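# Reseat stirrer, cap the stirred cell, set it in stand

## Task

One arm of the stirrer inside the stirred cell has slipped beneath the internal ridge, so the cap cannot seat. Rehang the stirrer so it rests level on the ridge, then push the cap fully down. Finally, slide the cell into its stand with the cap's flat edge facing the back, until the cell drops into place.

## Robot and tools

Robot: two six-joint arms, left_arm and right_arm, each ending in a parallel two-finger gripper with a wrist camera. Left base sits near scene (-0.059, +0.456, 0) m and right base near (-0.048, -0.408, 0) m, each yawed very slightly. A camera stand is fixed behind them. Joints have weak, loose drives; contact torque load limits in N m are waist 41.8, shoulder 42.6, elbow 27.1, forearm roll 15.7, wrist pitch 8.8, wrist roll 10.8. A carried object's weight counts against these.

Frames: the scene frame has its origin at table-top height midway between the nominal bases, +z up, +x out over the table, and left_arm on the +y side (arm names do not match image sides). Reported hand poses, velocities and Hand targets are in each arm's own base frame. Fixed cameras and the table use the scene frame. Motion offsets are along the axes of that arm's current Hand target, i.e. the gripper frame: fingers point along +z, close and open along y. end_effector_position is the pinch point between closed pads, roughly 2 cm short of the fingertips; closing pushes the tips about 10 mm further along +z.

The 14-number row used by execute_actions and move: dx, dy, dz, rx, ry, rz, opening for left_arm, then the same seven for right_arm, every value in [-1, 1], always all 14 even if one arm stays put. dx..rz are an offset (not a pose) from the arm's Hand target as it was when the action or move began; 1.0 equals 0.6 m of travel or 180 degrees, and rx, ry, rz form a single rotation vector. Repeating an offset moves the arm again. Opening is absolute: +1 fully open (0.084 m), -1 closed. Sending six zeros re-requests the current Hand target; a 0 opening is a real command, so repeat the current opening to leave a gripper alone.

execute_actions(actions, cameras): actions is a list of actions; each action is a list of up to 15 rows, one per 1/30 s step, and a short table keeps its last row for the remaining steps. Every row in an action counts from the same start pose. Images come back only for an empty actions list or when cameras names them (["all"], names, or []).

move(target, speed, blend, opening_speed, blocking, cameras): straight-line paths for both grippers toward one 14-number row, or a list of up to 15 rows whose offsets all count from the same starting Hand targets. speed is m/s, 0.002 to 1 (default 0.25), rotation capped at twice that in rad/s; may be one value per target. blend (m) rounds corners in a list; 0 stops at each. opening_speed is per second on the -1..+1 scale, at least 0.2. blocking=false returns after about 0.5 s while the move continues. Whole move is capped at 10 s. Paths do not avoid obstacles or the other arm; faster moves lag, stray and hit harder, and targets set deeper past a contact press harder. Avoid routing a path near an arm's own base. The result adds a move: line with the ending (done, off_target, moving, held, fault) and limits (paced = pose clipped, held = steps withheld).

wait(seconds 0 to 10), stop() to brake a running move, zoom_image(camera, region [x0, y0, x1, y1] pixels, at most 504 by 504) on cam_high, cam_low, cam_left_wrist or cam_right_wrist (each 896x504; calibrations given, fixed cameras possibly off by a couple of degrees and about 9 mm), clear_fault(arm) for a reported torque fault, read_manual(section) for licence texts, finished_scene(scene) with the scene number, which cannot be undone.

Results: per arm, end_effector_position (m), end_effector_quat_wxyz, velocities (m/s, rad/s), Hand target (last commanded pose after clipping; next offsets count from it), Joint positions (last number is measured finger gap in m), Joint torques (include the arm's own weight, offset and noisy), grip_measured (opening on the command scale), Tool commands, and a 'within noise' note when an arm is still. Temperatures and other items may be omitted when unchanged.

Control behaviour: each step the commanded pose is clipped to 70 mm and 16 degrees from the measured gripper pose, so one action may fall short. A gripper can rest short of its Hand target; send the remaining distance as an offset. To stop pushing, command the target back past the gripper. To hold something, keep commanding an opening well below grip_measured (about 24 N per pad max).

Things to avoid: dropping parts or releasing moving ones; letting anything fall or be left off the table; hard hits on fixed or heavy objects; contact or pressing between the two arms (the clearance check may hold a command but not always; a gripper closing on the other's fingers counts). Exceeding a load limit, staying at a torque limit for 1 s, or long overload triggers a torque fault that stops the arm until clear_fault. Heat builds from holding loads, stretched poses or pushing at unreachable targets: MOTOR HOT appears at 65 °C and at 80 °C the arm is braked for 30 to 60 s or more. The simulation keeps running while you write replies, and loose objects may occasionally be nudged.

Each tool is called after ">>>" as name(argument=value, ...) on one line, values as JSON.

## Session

>>> execute_actions(actions=[])

>>> zoom_image(camera="cam_high", region=[300, 50, 600, 300])

Scene clock: 0.00 s.
left_arm: end_effector_position=(+0.0431, +0.1422, +0.2053) grip_measured=+1.00 end_effector_quat_wxyz=(-0.145, +0.041, +0.981, -0.123) | right_arm: end_effector_position=(+0.4894, +0.6282, +0.1767) grip_measured=+1.00 end_effector_quat_wxyz=(-0.077, +0.763, -0.241, +0.594)
Joint positions: left_arm=[1.044 0.26 -0.219 0.188 -0.845 -2.164 0.084] | right_arm=[1.202 -1.163 -1.745 -1.569 -1.228 2.967 0.084]
Joint velocities: within noise
Joint torques (N m): no reading
Motor temperatures (°C): left_arm=[29 33 33 33 34 36] | right_arm=[33 28 32 32 36 32]
Hand target: left_arm +0.0431, +0.1422, +0.2053; -0.145, +0.041, +0.981, -0.123 | right_arm +0.4894, +0.6282, +0.1767; -0.077, +0.763, -0.241, +0.594
Tool commands: left_gripper/opening=+1.0 right_gripper/opening=+1.0
camera_calibration:
cam_left_wrist: T_world_to_cam=[[0.043461, 0.96425, -0.261407, -0.0539577], [0.957209, -0.115124, -0.265514, 0.0947876], [-0.286116, -0.238682, -0.927992, 0.371053], [0, 0, 0, 1]] pos_world=[0.0177778, 0.151505, 0.355396]
cam_right_wrist: T_world_to_cam=[[-0.278538, -0.875667, -0.394493, 0.786015], [-0.163938, 0.448068, -0.87884, 0.0227274], [0.94633, -0.180118, -0.268359, -0.170933], [0, 0, 0, 1]] pos_world=[0.38442, 0.647316, 0.284179]

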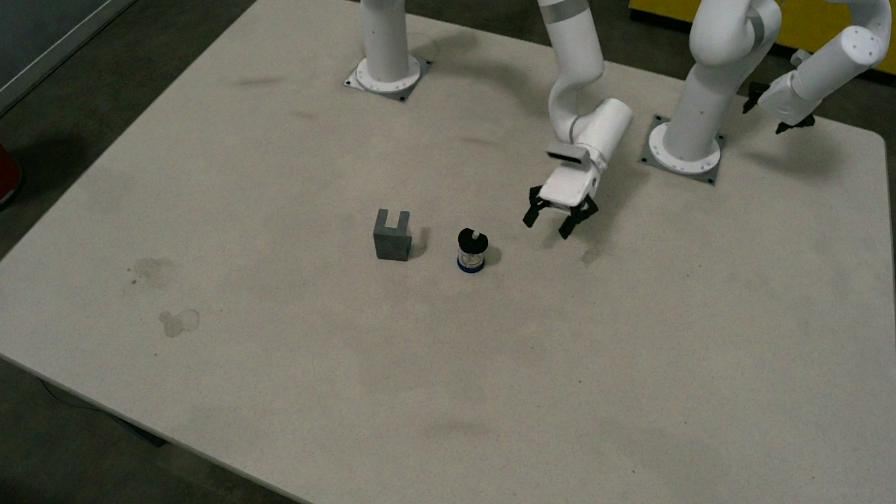

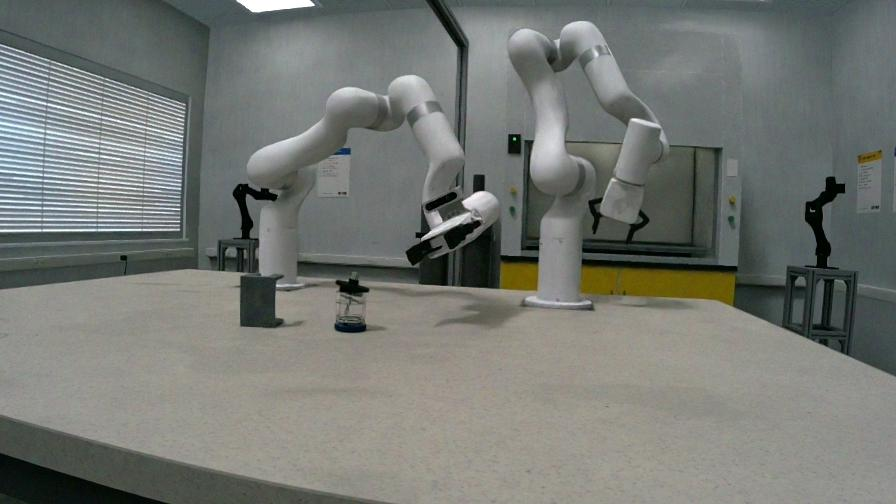

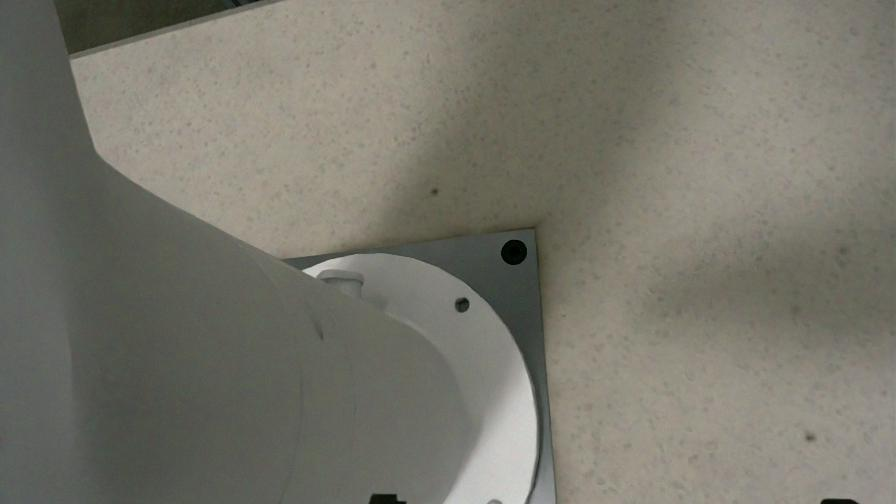

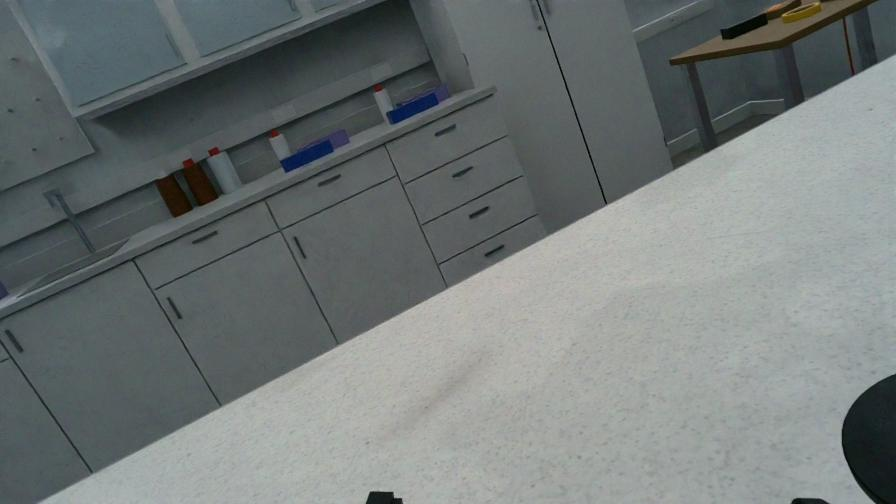

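Scaled by 1.680.

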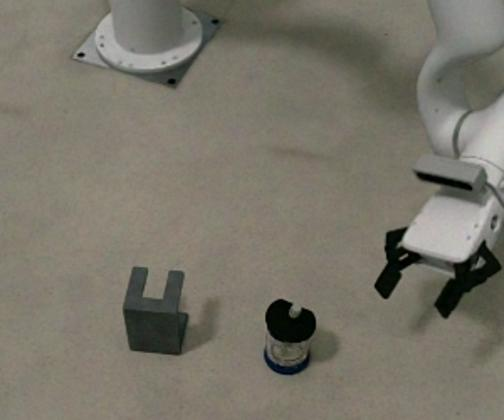

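>>> move(target=[[0,0,0,0,0,0,1,0.116,-0.054,-0.0375,0,0,0,1],[0,0,0,0,0,0,1,0.2658,0.2828,-0.0568,0.209,-0.055,-0.199,1]], speed=0.15, cameras=["cam_right_wrist","cam_high","cam_low"])

Scene clock: 38.07 s.
left_arm: end_effector_position=(+0.0431, +0.1422, +0.2053) grip_measured=+1.00 end_effector_quat_wxyz=(-0.145, +0.041, +0.981, -0.123) | right_arm: end_effector_position=(+0.4386, +0.4126, +0.2563) grip_measured=+1.00 end_effector_quat_wxyz=(-0.152, +0.781, +0.209, +0.568)
Joint positions: left_arm=[1.044 0.26 -0.219 0.188 -0.845 -2.164 0.084] | right_arm=[0.896 -0.405 -0.59 -2.738 -1.086 3.065 0.084]
Joint torques (N m): left_arm=[-0.03 8.34 -16.73 0.76 -0.57 0.05] | right_arm=[-9.51 57.55 -1.59 -1.92 0.7 0.81]
Hand target: left_arm +0.0431, +0.1422, +0.2053; -0.145, +0.041, +0.981, -0.123 | right_arm +0.4386, +0.4126, +0.2563; -0.152, +0.781, +0.209, +0.568
Off the commanded pose: left_arm 0.000 m, 0 deg | right_arm 0.000 m, 0 deg.
move: done
camera_calibration:
cam_right_wrist: T_world_to_cam=[[0.498199, -0.866985, 0.0116097, 0.166172], [-0.247282, -0.154905, -0.956481, 0.486197], [0.831053, 0.473647, -0.291564, -0.353556], [0, 0, 0, 1]] pos_world=[0.331266, 0.386844, 0.360025]
Images, in order (width x height): cam_high 896x504, cam_low 896x504, cam_right_wrist 896x504.

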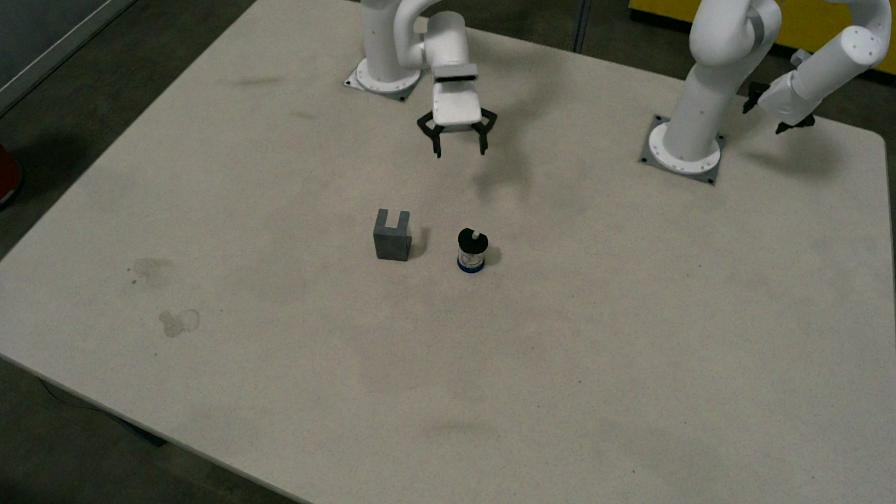

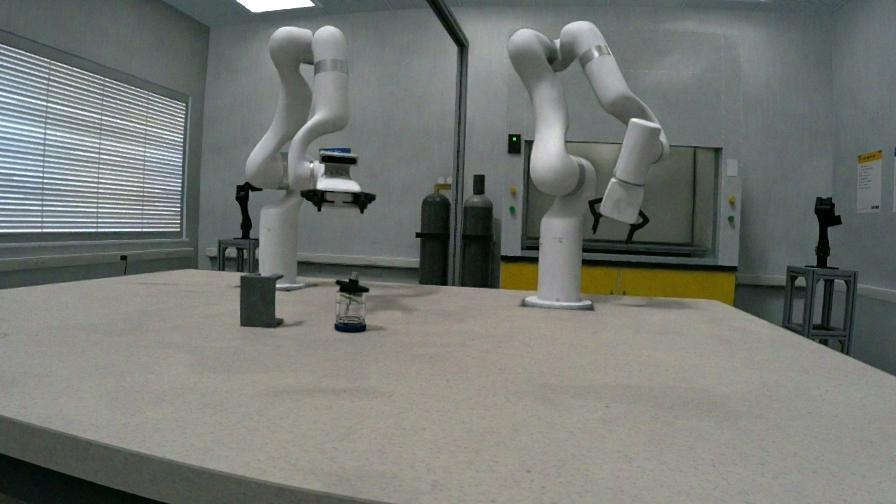

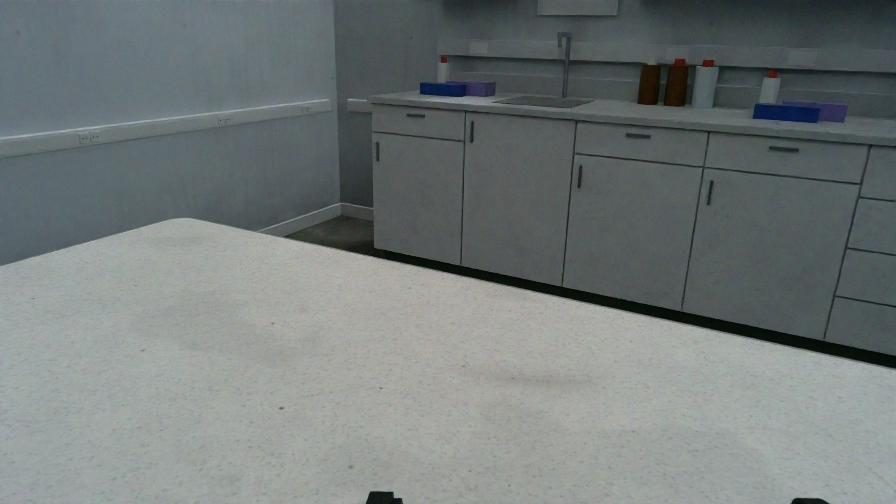

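>>> move(target=[0,0,0,0,0,0,1,-0.3012,0,0.0978,0,0,0,1], speed=0.15, cameras=["cam_right_wrist","cam_high"])

>>> zoom_image(camera="cam_high", region=[340, 100, 540, 300])

Scene clock: 43.80 s.
left_arm: end_effector_position=(+0.0431, +0.1422, +0.2053) grip_measured=+1.00 end_effector_quat_wxyz=(-0.145, +0.041, +0.981, -0.123) | right_arm: end_effector_position=(+0.4388, +0.4128, +0.0663) grip_measured=+1.00 end_effector_quat_wxyz=(-0.152, +0.781, +0.209, +0.568)
Joint positions: left_arm=[1.044 0.26 -0.219 0.188 -0.845 -2.164 0.084] | right_arm=[0.896 -0.956 -0.753 -2.784 -1.447 3.215 0.084]
Joint torques (N m): left_arm=[-0.23 9.38 -16 0.65 -0.64 -0.08] | right_arm=[-11.36 21.89 -21.84 -1.23 -3.47 1.43]
Hand target: left_arm +0.0431, +0.1422, +0.2053; -0.145, +0.041, +0.981, -0.123 | right_arm +0.4388, +0.4127, +0.0663; -0.152, +0.781, +0.209, +0.568
Off the commanded pose: left_arm 0.000 m, 0 deg | right_arm 0.000 m, 0 deg.
move: done
camera_calibration:
cam_right_wrist: T_world_to_cam=[[0.49827, -0.866944, 0.0115838, 0.168328], [-0.24727, -0.154897, -0.956486, 0.30462], [0.831014, 0.473724, -0.29155, -0.409157], [0, 0, 0, 1]] pos_world=[0.331466, 0.386943, 0.170125]
Images, in order (width x height): cam_high 896x504, cam_right_wrist 896x504.

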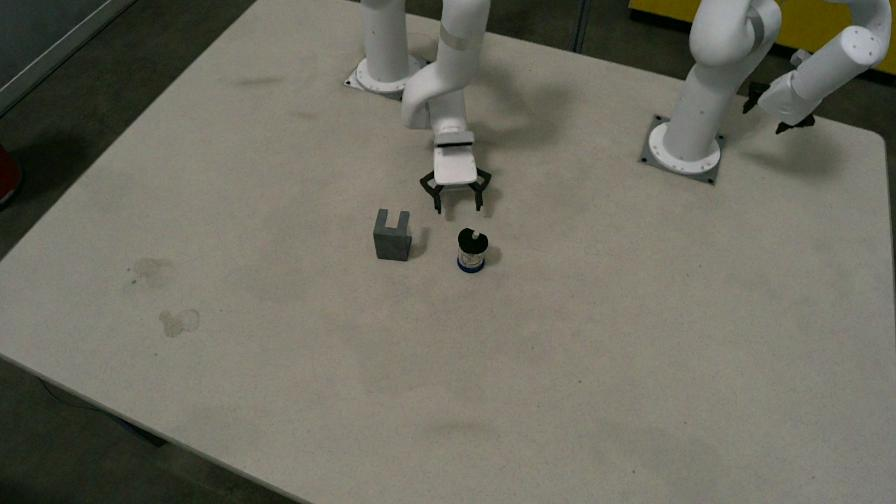

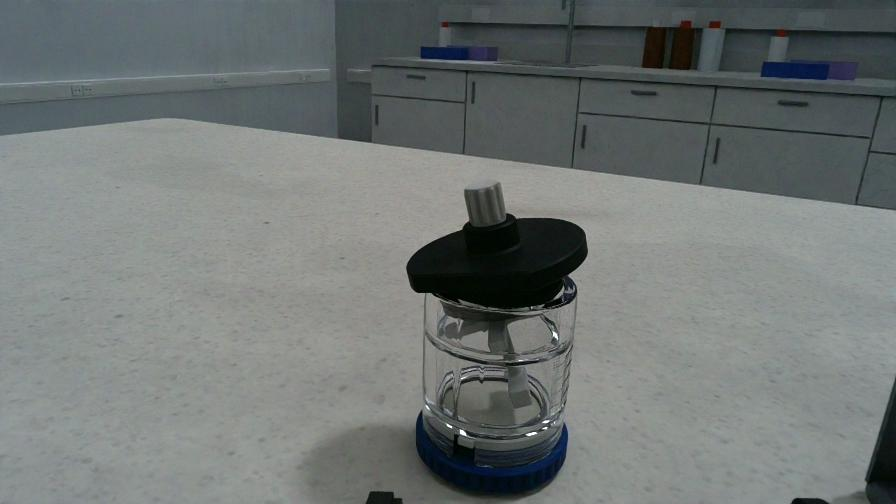

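Scaled by 2.520.

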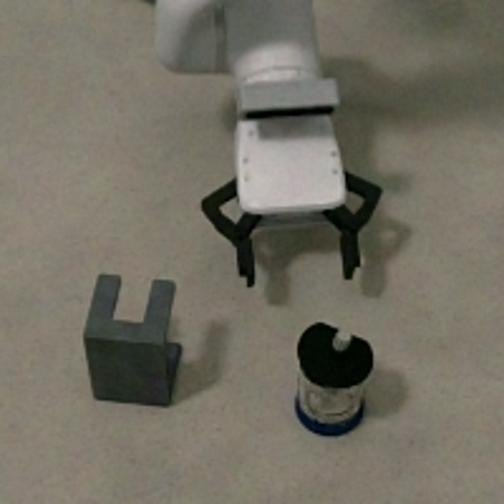

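>>> move(target=[[0,0,0,0,0,0,1,-0.0333,-0.02,0.0108,0,0,0,1],[0,0,0,0,0,0,1,0.0131,-0.02,0.1534,0,0,0,1]], speed=0.1, cameras=["cam_right_wrist"])

Scene clock: 57.57 s.
left_arm: end_effector_position=(+0.0431, +0.1422, +0.2053) grip_measured=+1.00 end_effector_quat_wxyz=(-0.145, +0.041, +0.981, -0.123) | right_arm: end_effector_position=(+0.5108, +0.4680, +0.0455) grip_measured=+1.00 end_effector_quat_wxyz=(-0.152, +0.781, +0.209, +0.568)
Joint positions: left_arm=[1.044 0.26 -0.219 0.188 -0.845 -2.164 0.084] | right_arm=[0.85 -1.062 -1.011 -2.819 -1.307 3.159 0.084]
Joint torques (N m): left_arm=[0.57 8.53 -16.83 0.58 -0.6 -0.2] | right_arm=[-10.08 25.66 -27.99 -1.7 0.81 -1.3]
Hand target: left_arm +0.0431, +0.1422, +0.2053; -0.145, +0.041, +0.981, -0.123 | right_arm +0.5108, +0.4680, +0.0455; -0.152, +0.781, +0.209, +0.568
Off the commanded pose: left_arm 0.000 m, 0 deg | right_arm 0.000 m, 0 deg.
move: done
camera_calibration:
cam_right_wrist: T_world_to_cam=[[0.498199, -0.866985, 0.0116097, 0.18068], [-0.247282, -0.154905, -0.956481, 0.311007], [0.831053, 0.473647, -0.291564, -0.50126], [0, 0, 0, 1]] pos_world=[0.403466, 0.442244, 0.149225]
Images, in order (width x height): cam_right_wrist 896x504.

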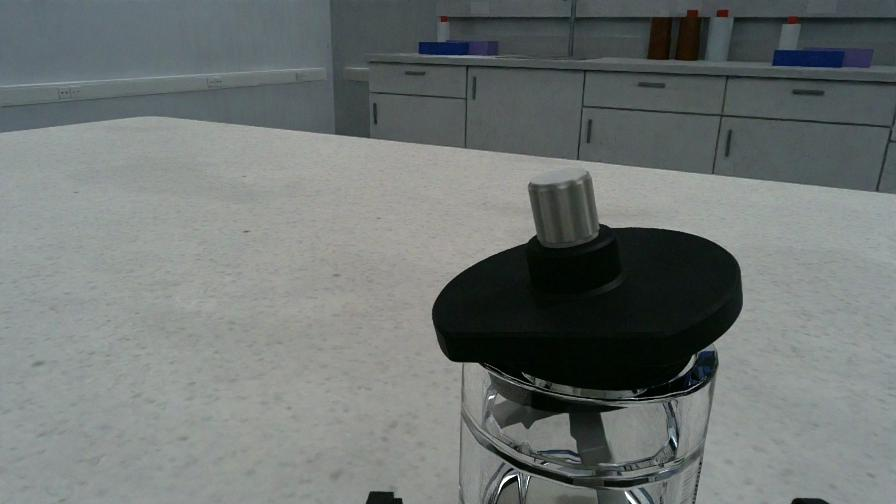

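>>> move(target=[[0,0,0,0,0,0,1,0.0113,0,0.0349,0,0,0,1],[0,0,0,0,0,0,1,0.0113,0,0.0349,0,0,0,0]], speed=0.06, opening_speed=0.6, cameras=["cam_right_wrist","cam_high","cam_left_wrist"])

>>> zoom_image(camera="cam_high", region=[340, 100, 540, 300])

Scene clock: 68.23 s.
left_arm: end_effector_position=(+0.0431, +0.1422, +0.2053) grip_measured=+1.00 end_effector_quat_wxyz=(-0.145, +0.041, +0.981, -0.123) | right_arm: end_effector_position=(+0.5299, +0.4790, +0.0455) grip_measured=+0.30 end_effector_quat_wxyz=(-0.152, +0.781, +0.209, +0.568)
Joint positions: left_arm=[1.044 0.26 -0.219 0.188 -0.845 -2.164 0.084] | right_arm=[0.835 -1.079 -1.069 -2.83 -1.268 3.145 0.057]
Joint torques (N m): left_arm=[0.52 8.28 -16.37 0.85 -0.58 -0.09] | right_arm=[-9.1 27.08 -26.16 -0.75 0.66 -1.25]
Hand target: left_arm +0.0431, +0.1422, +0.2053; -0.145, +0.041, +0.981, -0.123 | right_arm +0.5299, +0.4790, +0.0455; -0.152, +0.781, +0.209, +0.568
Off the commanded pose: left_arm 0.000 m, 0 deg | right_arm 0.000 m, 0 deg.
move: done
camera_calibration:
cam_left_wrist: T_world_to_cam=[[0.043461, 0.96425, -0.261407, -0.0539577], [0.957209, -0.115124, -0.265514, 0.0947876], [-0.286116, -0.238682, -0.927992, 0.371053], [0, 0, 0, 1]] pos_world=[0.0177778, 0.151505, 0.355396]
cam_right_wrist: T_world_to_cam=[[0.498177, -0.866999, 0.0115273, 0.180729], [-0.247326, -0.15483, -0.956482, 0.317418], [0.831053, 0.473646, -0.291564, -0.522343], [0, 0, 0, 1]] pos_world=[0.422566, 0.453244, 0.149225]
Images, in order (width x height): cam_high 896x504, cam_left_wrist 896x504, cam_right_wrist 896x504.

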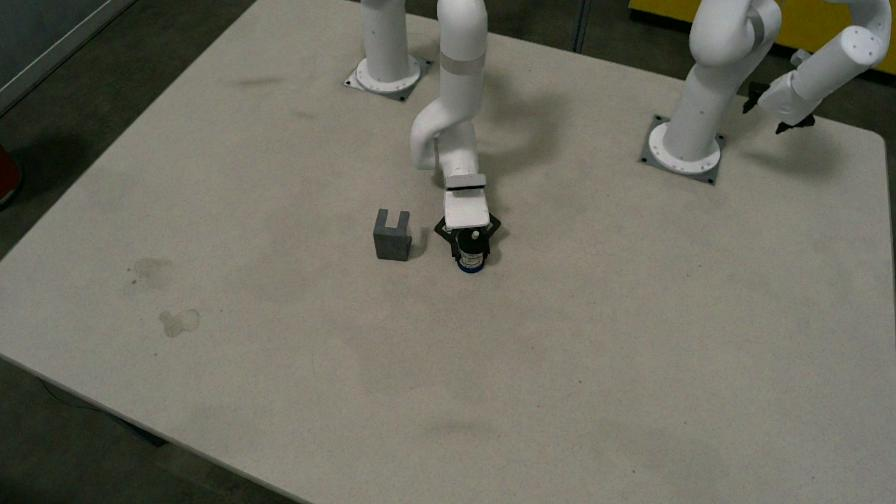

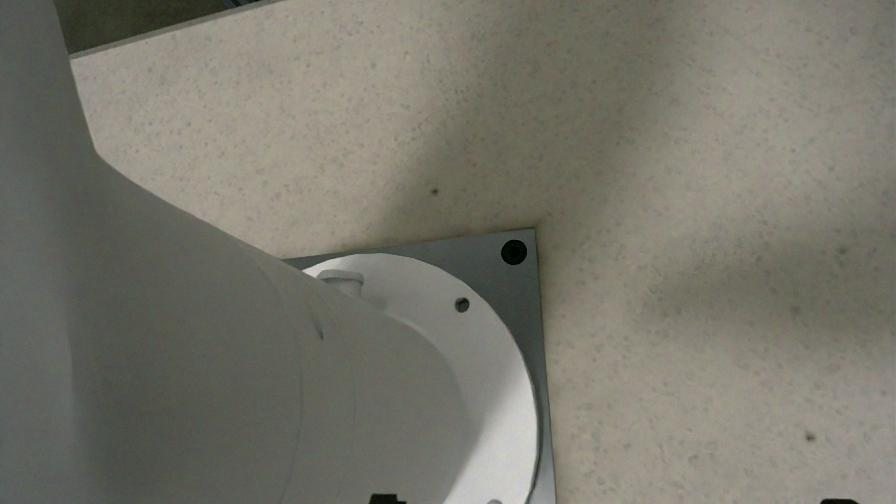

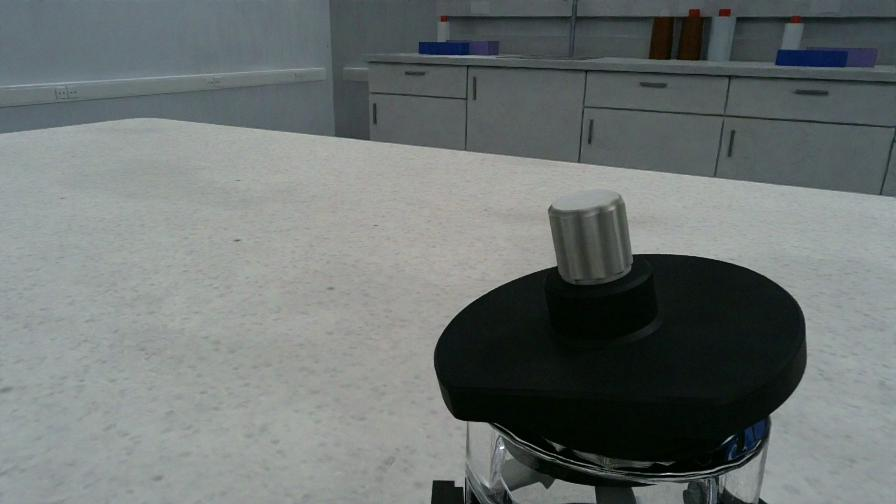

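Scaled by 2.520.

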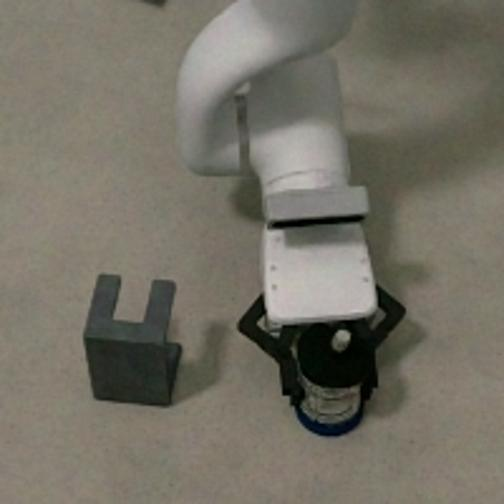

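>>> move(target=[[-0.4343,-0.0127,-0.3313,0,0,0,0.5,0,0,0,0,0,0,0],[-0.741,-0.5648,-0.2707,-0.1424,0.0259,0.6308,0.5,0,0,0,0,0,0,0],[-0.9193,-0.8262,-0.162,-0.1424,0.0259,0.6308,0.5,0,0,0,0,0,0,0]], speed=0.25, blend=[0.05,0.05,0], cameras=["cam_left_wrist","cam_low"])

Scene clock: 96.37 s.
left_arm: end_effector_position=(+0.5759, -0.3788, +0.2695) grip_measured=+0.49 end_effector_quat_wxyz=(+0.000, +0.866, +0.500, +0.000) | right_arm: end_effector_position=(+0.5299, +0.4790, +0.0455) grip_measured=+0.30 end_effector_quat_wxyz=(-0.152, +0.781, +0.209, +0.568)
Joint positions: left_arm=[-0.582 -0.73 -1.646 0 -0.916 -1.63 0.065] | right_arm=[0.835 -1.079 -1.069 -2.83 -1.268 3.145 0.057]
Joint torques (N m): left_arm=[-7.49 21.49 -34.4 3.91 -1.82 -1.2] | right_arm=[-3.43 26.42 -3.94 0.65 0.3 -1.2]
Hand target: left_arm +0.5759, -0.3788, +0.2695; +0.000, +0.866, +0.500, +0.000 | right_arm +0.5299, +0.4790, +0.0455; -0.152, +0.781, +0.209, +0.568
Off the commanded pose: left_arm 0.000 m, 0 deg | right_arm 0.000 m, 0 deg.
move: done
camera_calibration:
cam_left_wrist: T_world_to_cam=[[0.865672, -0.500531, -0.00894186, -0.654397], [-0.500459, -0.865711, 0.00923278, 0.0229113], [-0.0123624, -0.00351753, -0.999917, 0.40957], [0, 0, 0, 1]] pos_world=[0.583023, -0.306271, 0.403473]
Images, in order (width x height): cam_low 896x504, cam_left_wrist 896x504.

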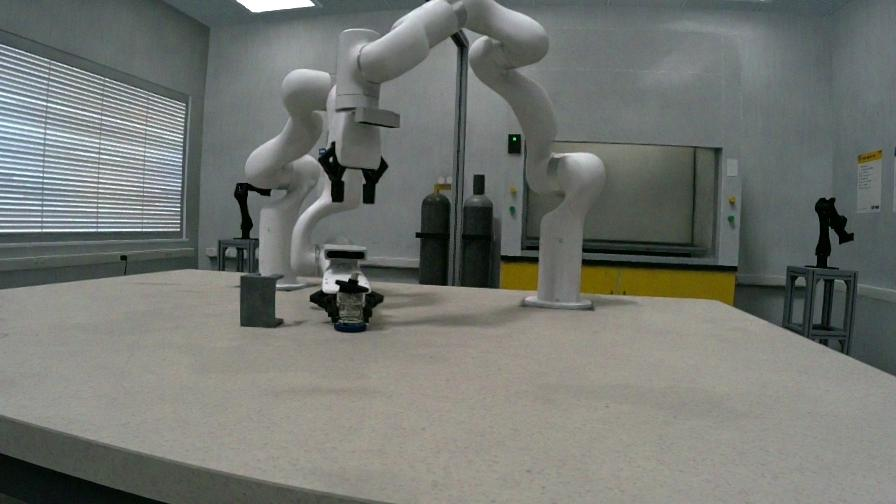

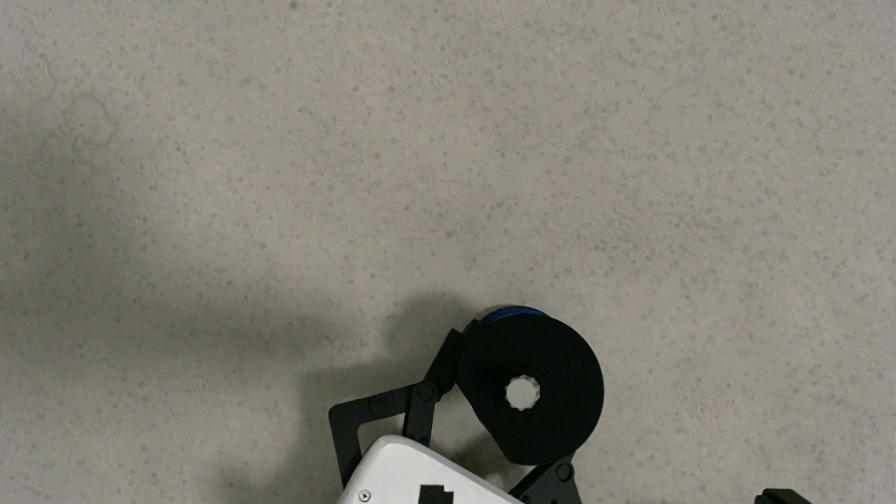

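>>> move(target=[[0.0055,-0.007,0.15,0,0,0,0.0,0,0,0,0,0,0,0],[0.0055,-0.007,0.22,0,0,0,0.0,0,0,0,0,0,0,0]], speed=[0.15,0.06], cameras=["cam_right_wrist"])

Scene clock: 114.87 s.
left_arm: end_effector_position=(+0.5738, -0.3738, +0.1375) grip_measured=-0.01 end_effector_quat_wxyz=(+0.000, +0.866, +0.500, +0.000) | right_arm: end_effector_position=(+0.5299, +0.4790, +0.0455) grip_measured=+0.30 end_effector_quat_wxyz=(-0.152, +0.781, +0.209, +0.568)
Joint positions: left_arm=[-0.577 -0.871 -1.56 0 -0.69 -1.625 0.044] | right_arm=[0.835 -1.079 -1.069 -2.83 -1.268 3.145 0.057]
Joint torques (N m): left_arm=[8.87 22.67 -11.98 2.88 1.85 0.62] | right_arm=[-1.25 25.4 -0.32 0.92 0.15 -1.15]
Hand target: left_arm +0.5739, -0.3739, +0.1375; +0.000, +0.866, +0.500, +0.000 | right_arm +0.5299, +0.4790, +0.0455; -0.152, +0.781, +0.209, +0.568
Off the commanded pose: left_arm 0.000 m, 0 deg | right_arm 0.000 m, 0 deg.
move: done
camera_calibration:
cam_right_wrist: T_world_to_cam=[[0.498199, -0.866985, 0.0116097, 0.180701], [-0.247282, -0.154905, -0.956481, 0.317434], [0.831053, 0.473647, -0.291564, -0.522343], [0, 0, 0, 1]] pos_world=[0.422566, 0.453244, 0.149225]
Images, in order (width x height): cam_right_wrist 896x504.

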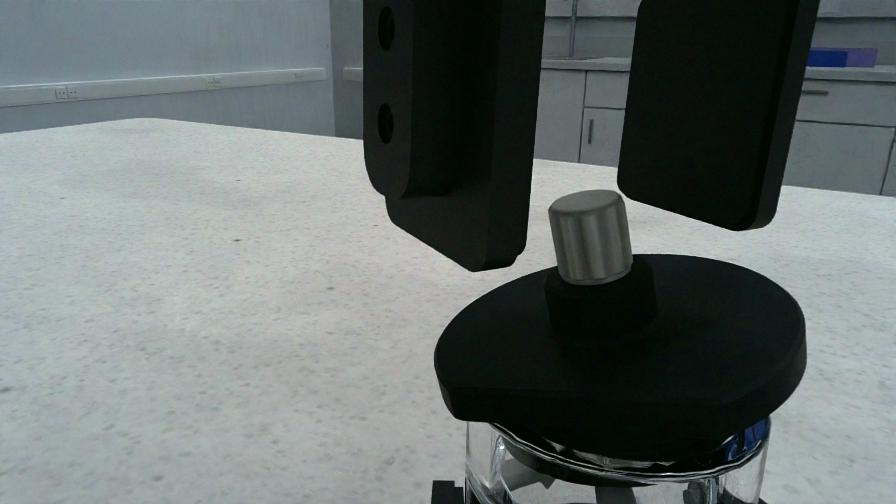

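>>> move(target=[[0,0,0.0117,0,0,0,0.0,0,0,0,0,0,0,0],[0,0,0.0117,0,0,0,-1,0,0,0,0,0,0,0]], speed=0.06, opening_speed=0.6, cameras=["cam_right_wrist"])

>>> move(target=[0,0,-0.1,0,0,0,-1,0,0,0,0,0,0,0], speed=0.08, cameras=["cam_right_wrist"])

Scene clock: 122.33 s.
left_arm: end_effector_position=(+0.5739, -0.3739, +0.1304) grip_measured=-0.68 end_effector_quat_wxyz=(+0.000, +0.866, +0.500, +0.000) | right_arm: end_effector_position=(+0.5299, +0.4790, +0.0455) grip_measured=+0.30 end_effector_quat_wxyz=(-0.152, +0.781, +0.209, +0.568)
Joint positions: left_arm=[-0.577 -0.881 -1.559 0 -0.679 -1.625 0.014] | right_arm=[0.835 -1.079 -1.069 -2.83 -1.268 3.145 0.057]
Joint torques (N m): left_arm=[9.81 22.9 -7.62 3.16 0.1 -0.81] | right_arm=[1.6 26.73 -0.67 1.18 -0.07 -1.09]
Hand target: left_arm +0.5739, -0.3738, +0.1304; +0.000, +0.866, +0.500, +0.000 | right_arm +0.5299, +0.4790, +0.0455; -0.152, +0.781, +0.209, +0.568
Off the commanded pose: left_arm 0.000 m, 0 deg | right_arm 0.000 m, 0 deg.
move: done
camera_calibration:
cam_right_wrist: T_world_to_cam=[[0.498199, -0.866985, 0.0116097, 0.180701], [-0.247282, -0.154905, -0.956481, 0.317434], [0.831053, 0.473647, -0.291564, -0.522343], [0, 0, 0, 1]] pos_world=[0.422566, 0.453244, 0.149225]
Images, in order (width x height): cam_right_wrist 896x504.

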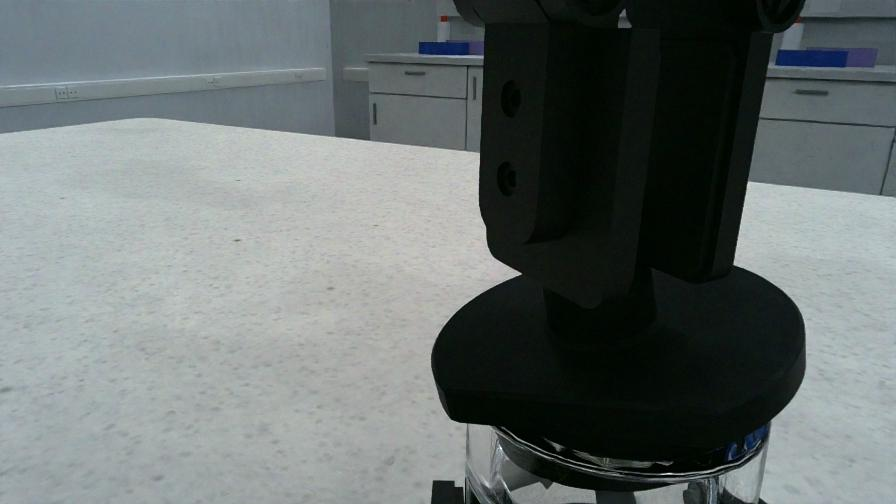

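Scene clock: 123.47 s.
left_arm: end_effector_position=(+0.5739, -0.3738, +0.1904) grip_measured=-0.70 end_effector_quat_wxyz=(+0.000, +0.866, +0.500, +0.000) | right_arm: end_effector_position=(+0.5299, +0.4790, +0.0455) grip_measured=+0.30 end_effector_quat_wxyz=(-0.152, +0.781, +0.209, +0.568)
Joint positions: left_arm=[-0.577 -0.802 -1.574 0 -0.773 -1.625 0.013] | right_arm=[0.835 -1.079 -1.069 -2.83 -1.268 3.145 0.057]
Joint torques (N m): left_arm=[7.24 72.18 -32.94 1.96 -1.8 -0.78] | right_arm=[2.15 28.27 -0.17 0.91 -0.09 -1.15]
Hand target: left_arm +0.5739, -0.3739, +0.1904; +0.000, +0.866, +0.500, +0.000 | right_arm +0.5299, +0.4790, +0.0455; -0.152, +0.781, +0.209, +0.568
Off the commanded pose: left_arm 0.000 m, 0 deg | right_arm 0.000 m, 0 deg.
move: done
camera_calibration:
cam_right_wrist: T_world_to_cam=[[0.498199, -0.866985, 0.0116097, 0.180701], [-0.247282, -0.154905, -0.956481, 0.317434], [0.831053, 0.473647, -0.291564, -0.522343], [0, 0, 0, 1]] pos_world=[0.422566, 0.453244, 0.149225]
Images, in order (width x height): cam_right_wrist 896x504.

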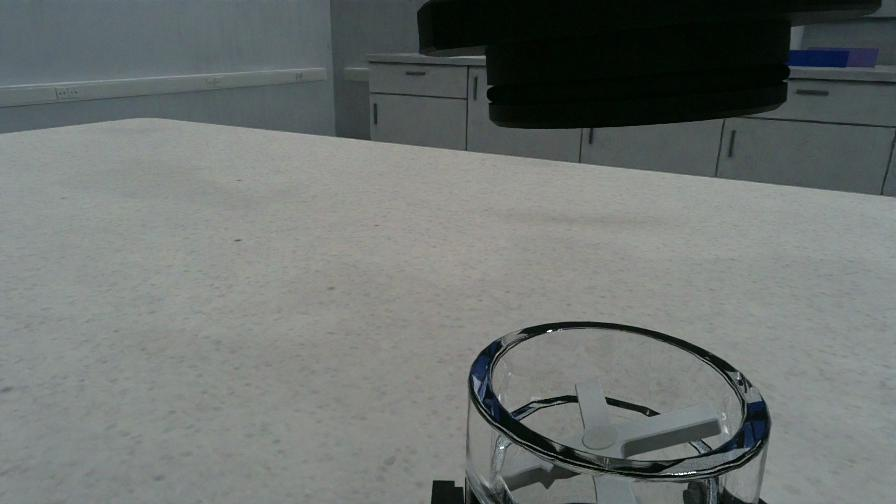

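>>> move(target=[[0.2538,-0.1735,0,0,0,0.5,-1,0,0,0,0,0,0,0],[0.2538,-0.1735,0.19,0,0,0.5,-1,0,0,0,0,0,0,0],[0.2538,-0.1735,0.2175,0,0,0.5,-1,0,0,0,0,0,0,0]], speed=[0.2,0.12,0.03], blend=[0.01,0.01,0], cameras=["cam_low","cam_right_wrist"])

>>> zoom_image(camera="cam_low", region=[320, 240, 480, 340])

Scene clock: 136.50 s.
left_arm: end_effector_position=(+0.5598, -0.1899, +0.0601) grip_measured=-0.70 end_effector_quat_wxyz=(+0.000, +0.966, -0.259, +0.000) | right_arm: end_effector_position=(+0.5299, +0.4790, +0.0455) grip_measured=+0.30 end_effector_quat_wxyz=(-0.152, +0.781, +0.209, +0.568)
Joint positions: left_arm=[-0.327 -0.808 -1.224 0.001 -0.416 0.196 0.013] | right_arm=[0.835 -1.079 -1.069 -2.83 -1.268 3.145 0.057]
Joint torques (N m): left_arm=[11.11 15.84 -25.47 2.14 3.11 -0.69] | right_arm=[8.17 27.7 -0.78 1.25 -0.43 -0.98]
Hand target: left_arm +0.5598, -0.1899, +0.0600; +0.000, +0.966, -0.259, +0.000 | right_arm +0.5299, +0.4790, +0.0455; -0.152, +0.781, +0.209, +0.568
Off the commanded pose: left_arm 0.000 m, 0 deg | right_arm 0.000 m, 0 deg.
move: done; blend cut to 0.0083 m at target 2
camera_calibration:
cam_right_wrist: T_world_to_cam=[[0.498199, -0.866985, 0.0116097, 0.180701], [-0.247282, -0.154905, -0.956481, 0.317434], [0.831053, 0.473647, -0.291564, -0.522343], [0, 0, 0, 1]] pos_world=[0.422566, 0.453244, 0.149225]
Images, in order (width x height): cam_low 896x504, cam_right_wrist 896x504.

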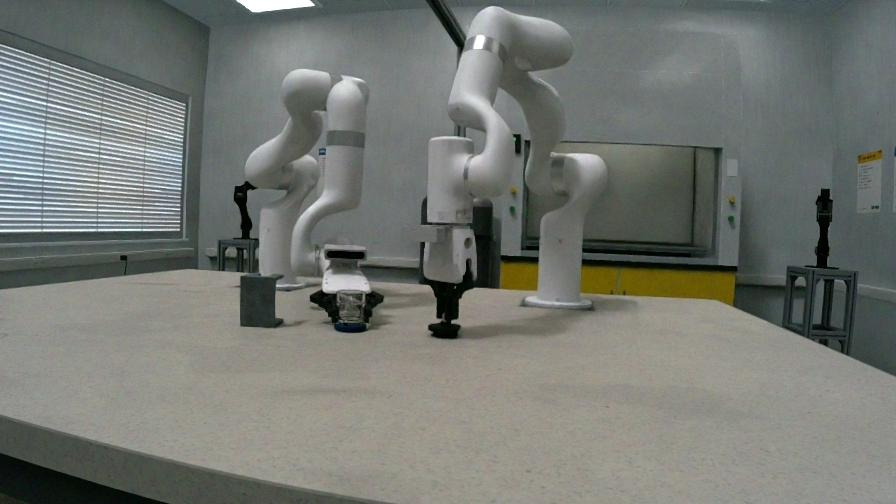

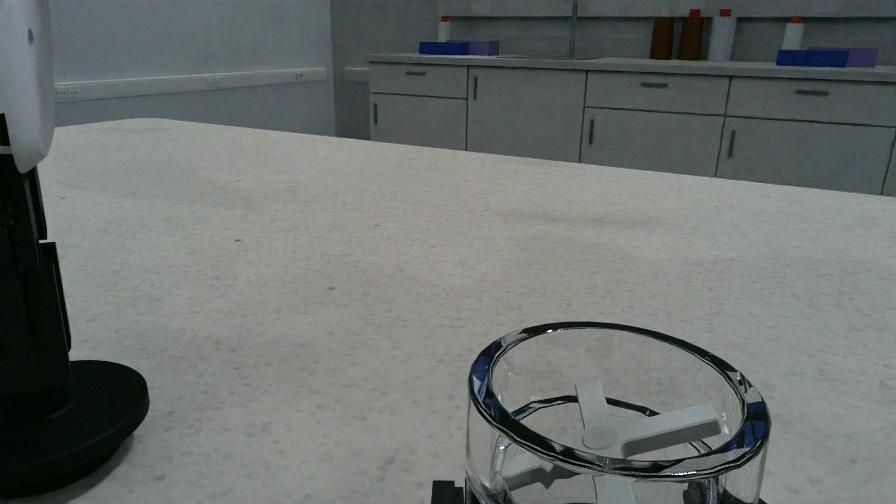

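Scaled by 3.150.

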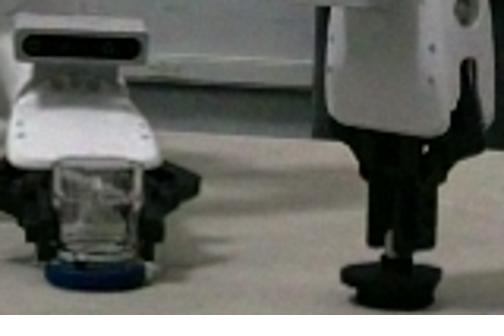

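>>> move(target=[[0,0,0.003,0,0,0,-1,0,0,0,0,0,0,0],[0,0,0.003,0,0,0,0,0,0,0,0,0,0,0],[0,0,-0.24,0,0,0,0,0,0,0,0,0,0,0]], speed=[0.02,0.03,0.2], opening_speed=0.6, cameras=["cam_left_wrist"])

Scene clock: 144.57 s.
left_arm: end_effector_position=(+0.5598, -0.1899, +0.2039) grip_measured=-0.01 end_effector_quat_wxyz=(+0.000, +0.966, -0.259, +0.000) | right_arm: end_effector_position=(+0.5299, +0.4790, +0.0455) grip_measured=+0.30 end_effector_quat_wxyz=(-0.152, +0.781, +0.209, +0.568)
Joint positions: left_arm=[-0.327 -0.571 -1.234 0 -0.663 0.196 0.044] | right_arm=[0.835 -1.079 -1.069 -2.83 -1.268 3.145 0.057]
Joint torques (N m): left_arm=[2.57 63.81 -31.51 -2.06 -1.77 1.15] | right_arm=[8.56 27.3 -0.98 1.1 -0.6 -0.92]
Hand target: left_arm +0.5598, -0.1899, +0.2040; +0.000, +0.966, -0.259, +0.000 | right_arm +0.5299, +0.4790, +0.0455; -0.152, +0.781, +0.209, +0.568
Off the commanded pose: left_arm 0.000 m, 0 deg | right_arm 0.000 m, 0 deg.
move: done
camera_calibration:
cam_left_wrist: T_world_to_cam=[[-0.500535, -0.865671, -0.00886469, 0.148991], [-0.865707, 0.500456, 0.00976574, 0.642801], [-0.00401753, 0.0125623, -0.999913, 0.34286], [0, 0, 0, 1]] pos_world=[0.63243, -0.197023, 0.337873]
Images, in order (width x height): cam_left_wrist 896x504.

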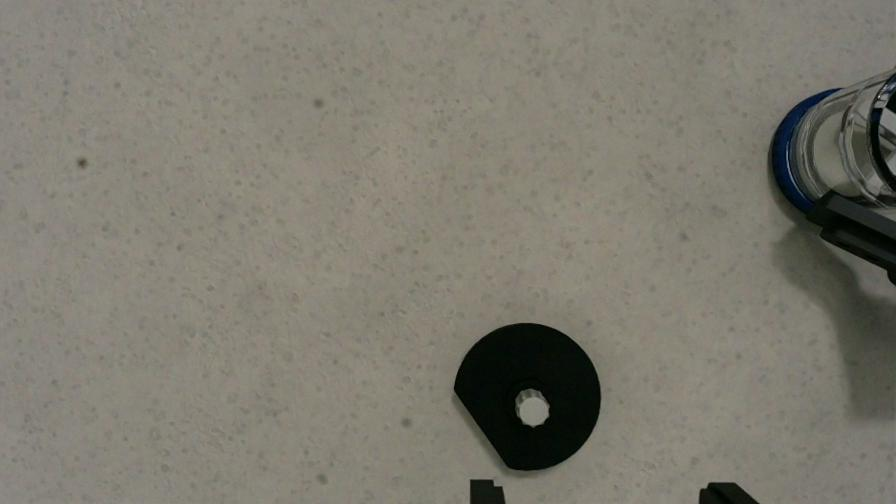

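>>> move(target=[0.069,0.193,0,0,0,0.1667,0,0,0,0,0,0,0,0], speed=0.2, cameras=["cam_left_wrist"])

>>> zoom_image(camera="cam_left_wrist", region=[300, 110, 620, 400])

Scene clock: 155.10 s.
left_arm: end_effector_position=(+0.5378, -0.3109, +0.2040) grip_measured=-0.01 end_effector_quat_wxyz=(+0.000, +0.866, -0.500, +0.000) | right_arm: end_effector_position=(+0.5299, +0.4790, +0.0455) grip_measured=+0.30 end_effector_quat_wxyz=(-0.152, +0.781, +0.209, +0.568)
Joint positions: left_arm=[-0.524 -0.637 -1.338 0 -0.701 0.522 0.044] | right_arm=[0.835 -1.079 -1.069 -2.83 -1.268 3.145 0.057]
Joint torques (N m): left_arm=[-10.47 17.78 -31.93 -1.94 -1.77 1.21] | right_arm=[9.07 27.04 -0.41 1.32 -0.77 -0.71]
Hand target: left_arm +0.5378, -0.3109, +0.2040; +0.000, +0.866, -0.500, +0.000 | right_arm +0.5299, +0.4790, +0.0455; -0.152, +0.781, +0.209, +0.568
Off the commanded pose: left_arm 0.000 m, 0 deg | right_arm 0.000 m, 0 deg.
move: done
camera_calibration:
cam_left_wrist: T_world_to_cam=[[-0.866361, -0.499342, -0.00877591, 0.343821], [-0.499411, 0.86631, 0.00973595, 0.601108], [0.00274109, 0.0128176, -0.999914, 0.340838], [0, 0, 0, 1]] pos_world=[0.597139, -0.35343, 0.337974]
Images, in order (width x height): cam_left_wrist 896x504.

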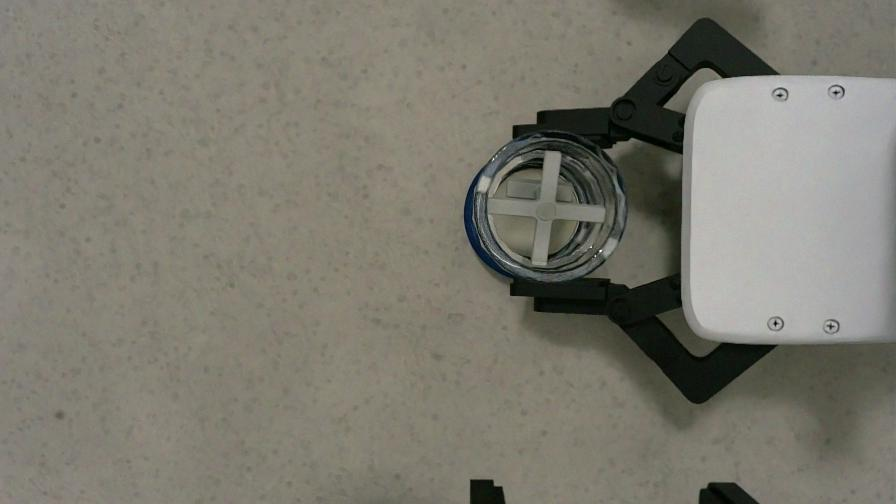

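Scaled by 1.575.

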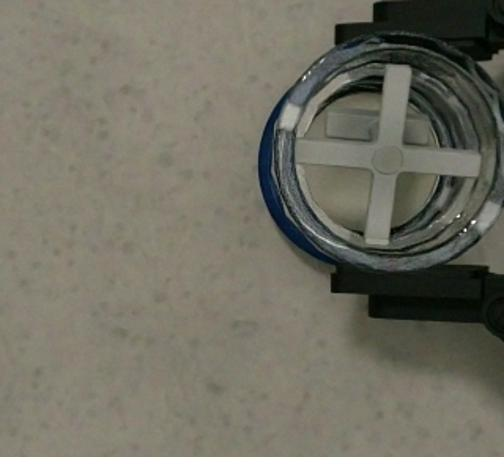

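>>> move(target=[[0.148,0.0139,-0.0767,-0.0138,0.2775,0.0296,-0.75,0,0,0,0,0,0,0],[0.148,0.0139,0.13,-0.0138,0.2775,0.0296,-0.75,0,0,0,0,0,0,0]], speed=0.2, cameras=["cam_left_wrist","cam_right_wrist"])

Scene clock: 198.80 s.
left_arm: end_effector_position=(+0.5750, -0.3920, +0.1260) grip_measured=-0.77 end_effector_quat_wxyz=(+0.229, +0.762, -0.492, +0.355) | right_arm: end_effector_position=(+0.5299, +0.4790, +0.0455) grip_measured=+0.30 end_effector_quat_wxyz=(-0.152, +0.781, +0.209, +0.568)
Joint positions: left_arm=[-0.418 -0.773 -1.082 -2.171 -0.665 2.807 0.01] | right_arm=[0.835 -1.079 -1.069 -2.83 -1.268 3.145 0.057]
Joint torques (N m): left_arm=[-8.39 16.96 -26.08 -3.14 -3.64 1.22] | right_arm=[8.79 26.41 -0.72 1.22 -1.02 -0.68]
Hand target: left_arm +0.5750, -0.3920, +0.1259; +0.229, +0.762, -0.492, +0.355 | right_arm +0.5299, +0.4790, +0.0455; -0.152, +0.781, +0.209, +0.568
Off the commanded pose: left_arm 0.000 m, 0 deg | right_arm 0.000 m, 0 deg.
move: done
camera_calibration:
cam_left_wrist: T_world_to_cam=[[-0.908742, -0.41731, -0.00632583, 0.391115], [-0.267011, 0.592964, -0.759671, 0.546819], [0.320769, -0.688656, -0.650277, -0.23803], [0, 0, 0, 1]] pos_world=[0.577782, -0.324948, 0.263091]
cam_right_wrist: T_world_to_cam=[[0.498199, -0.866985, 0.0116097, 0.180701], [-0.247282, -0.154905, -0.956481, 0.317434], [0.831053, 0.473647, -0.291564, -0.522343], [0, 0, 0, 1]] pos_world=[0.422566, 0.453244, 0.149225]
Images, in order (width x height): cam_left_wrist 896x504, cam_right_wrist 896x504.

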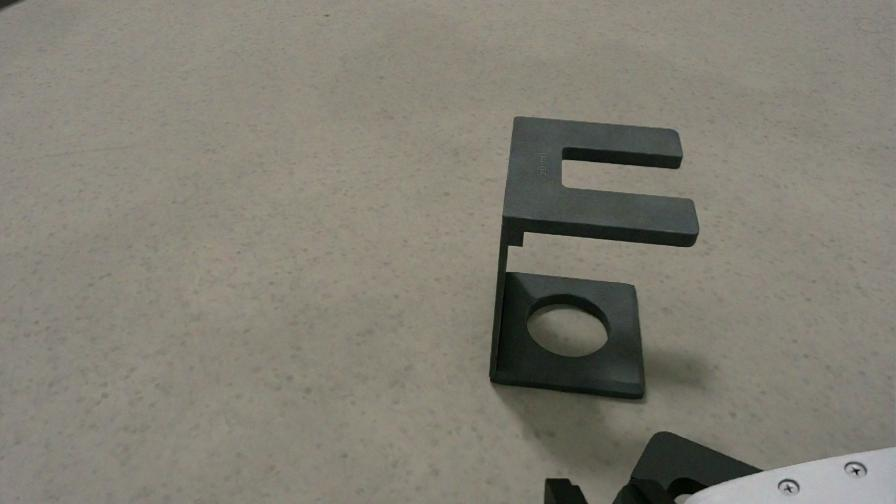

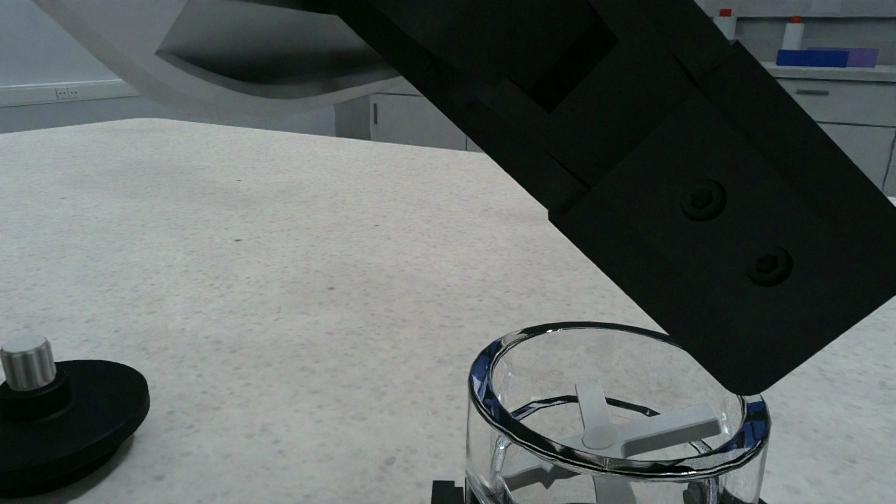

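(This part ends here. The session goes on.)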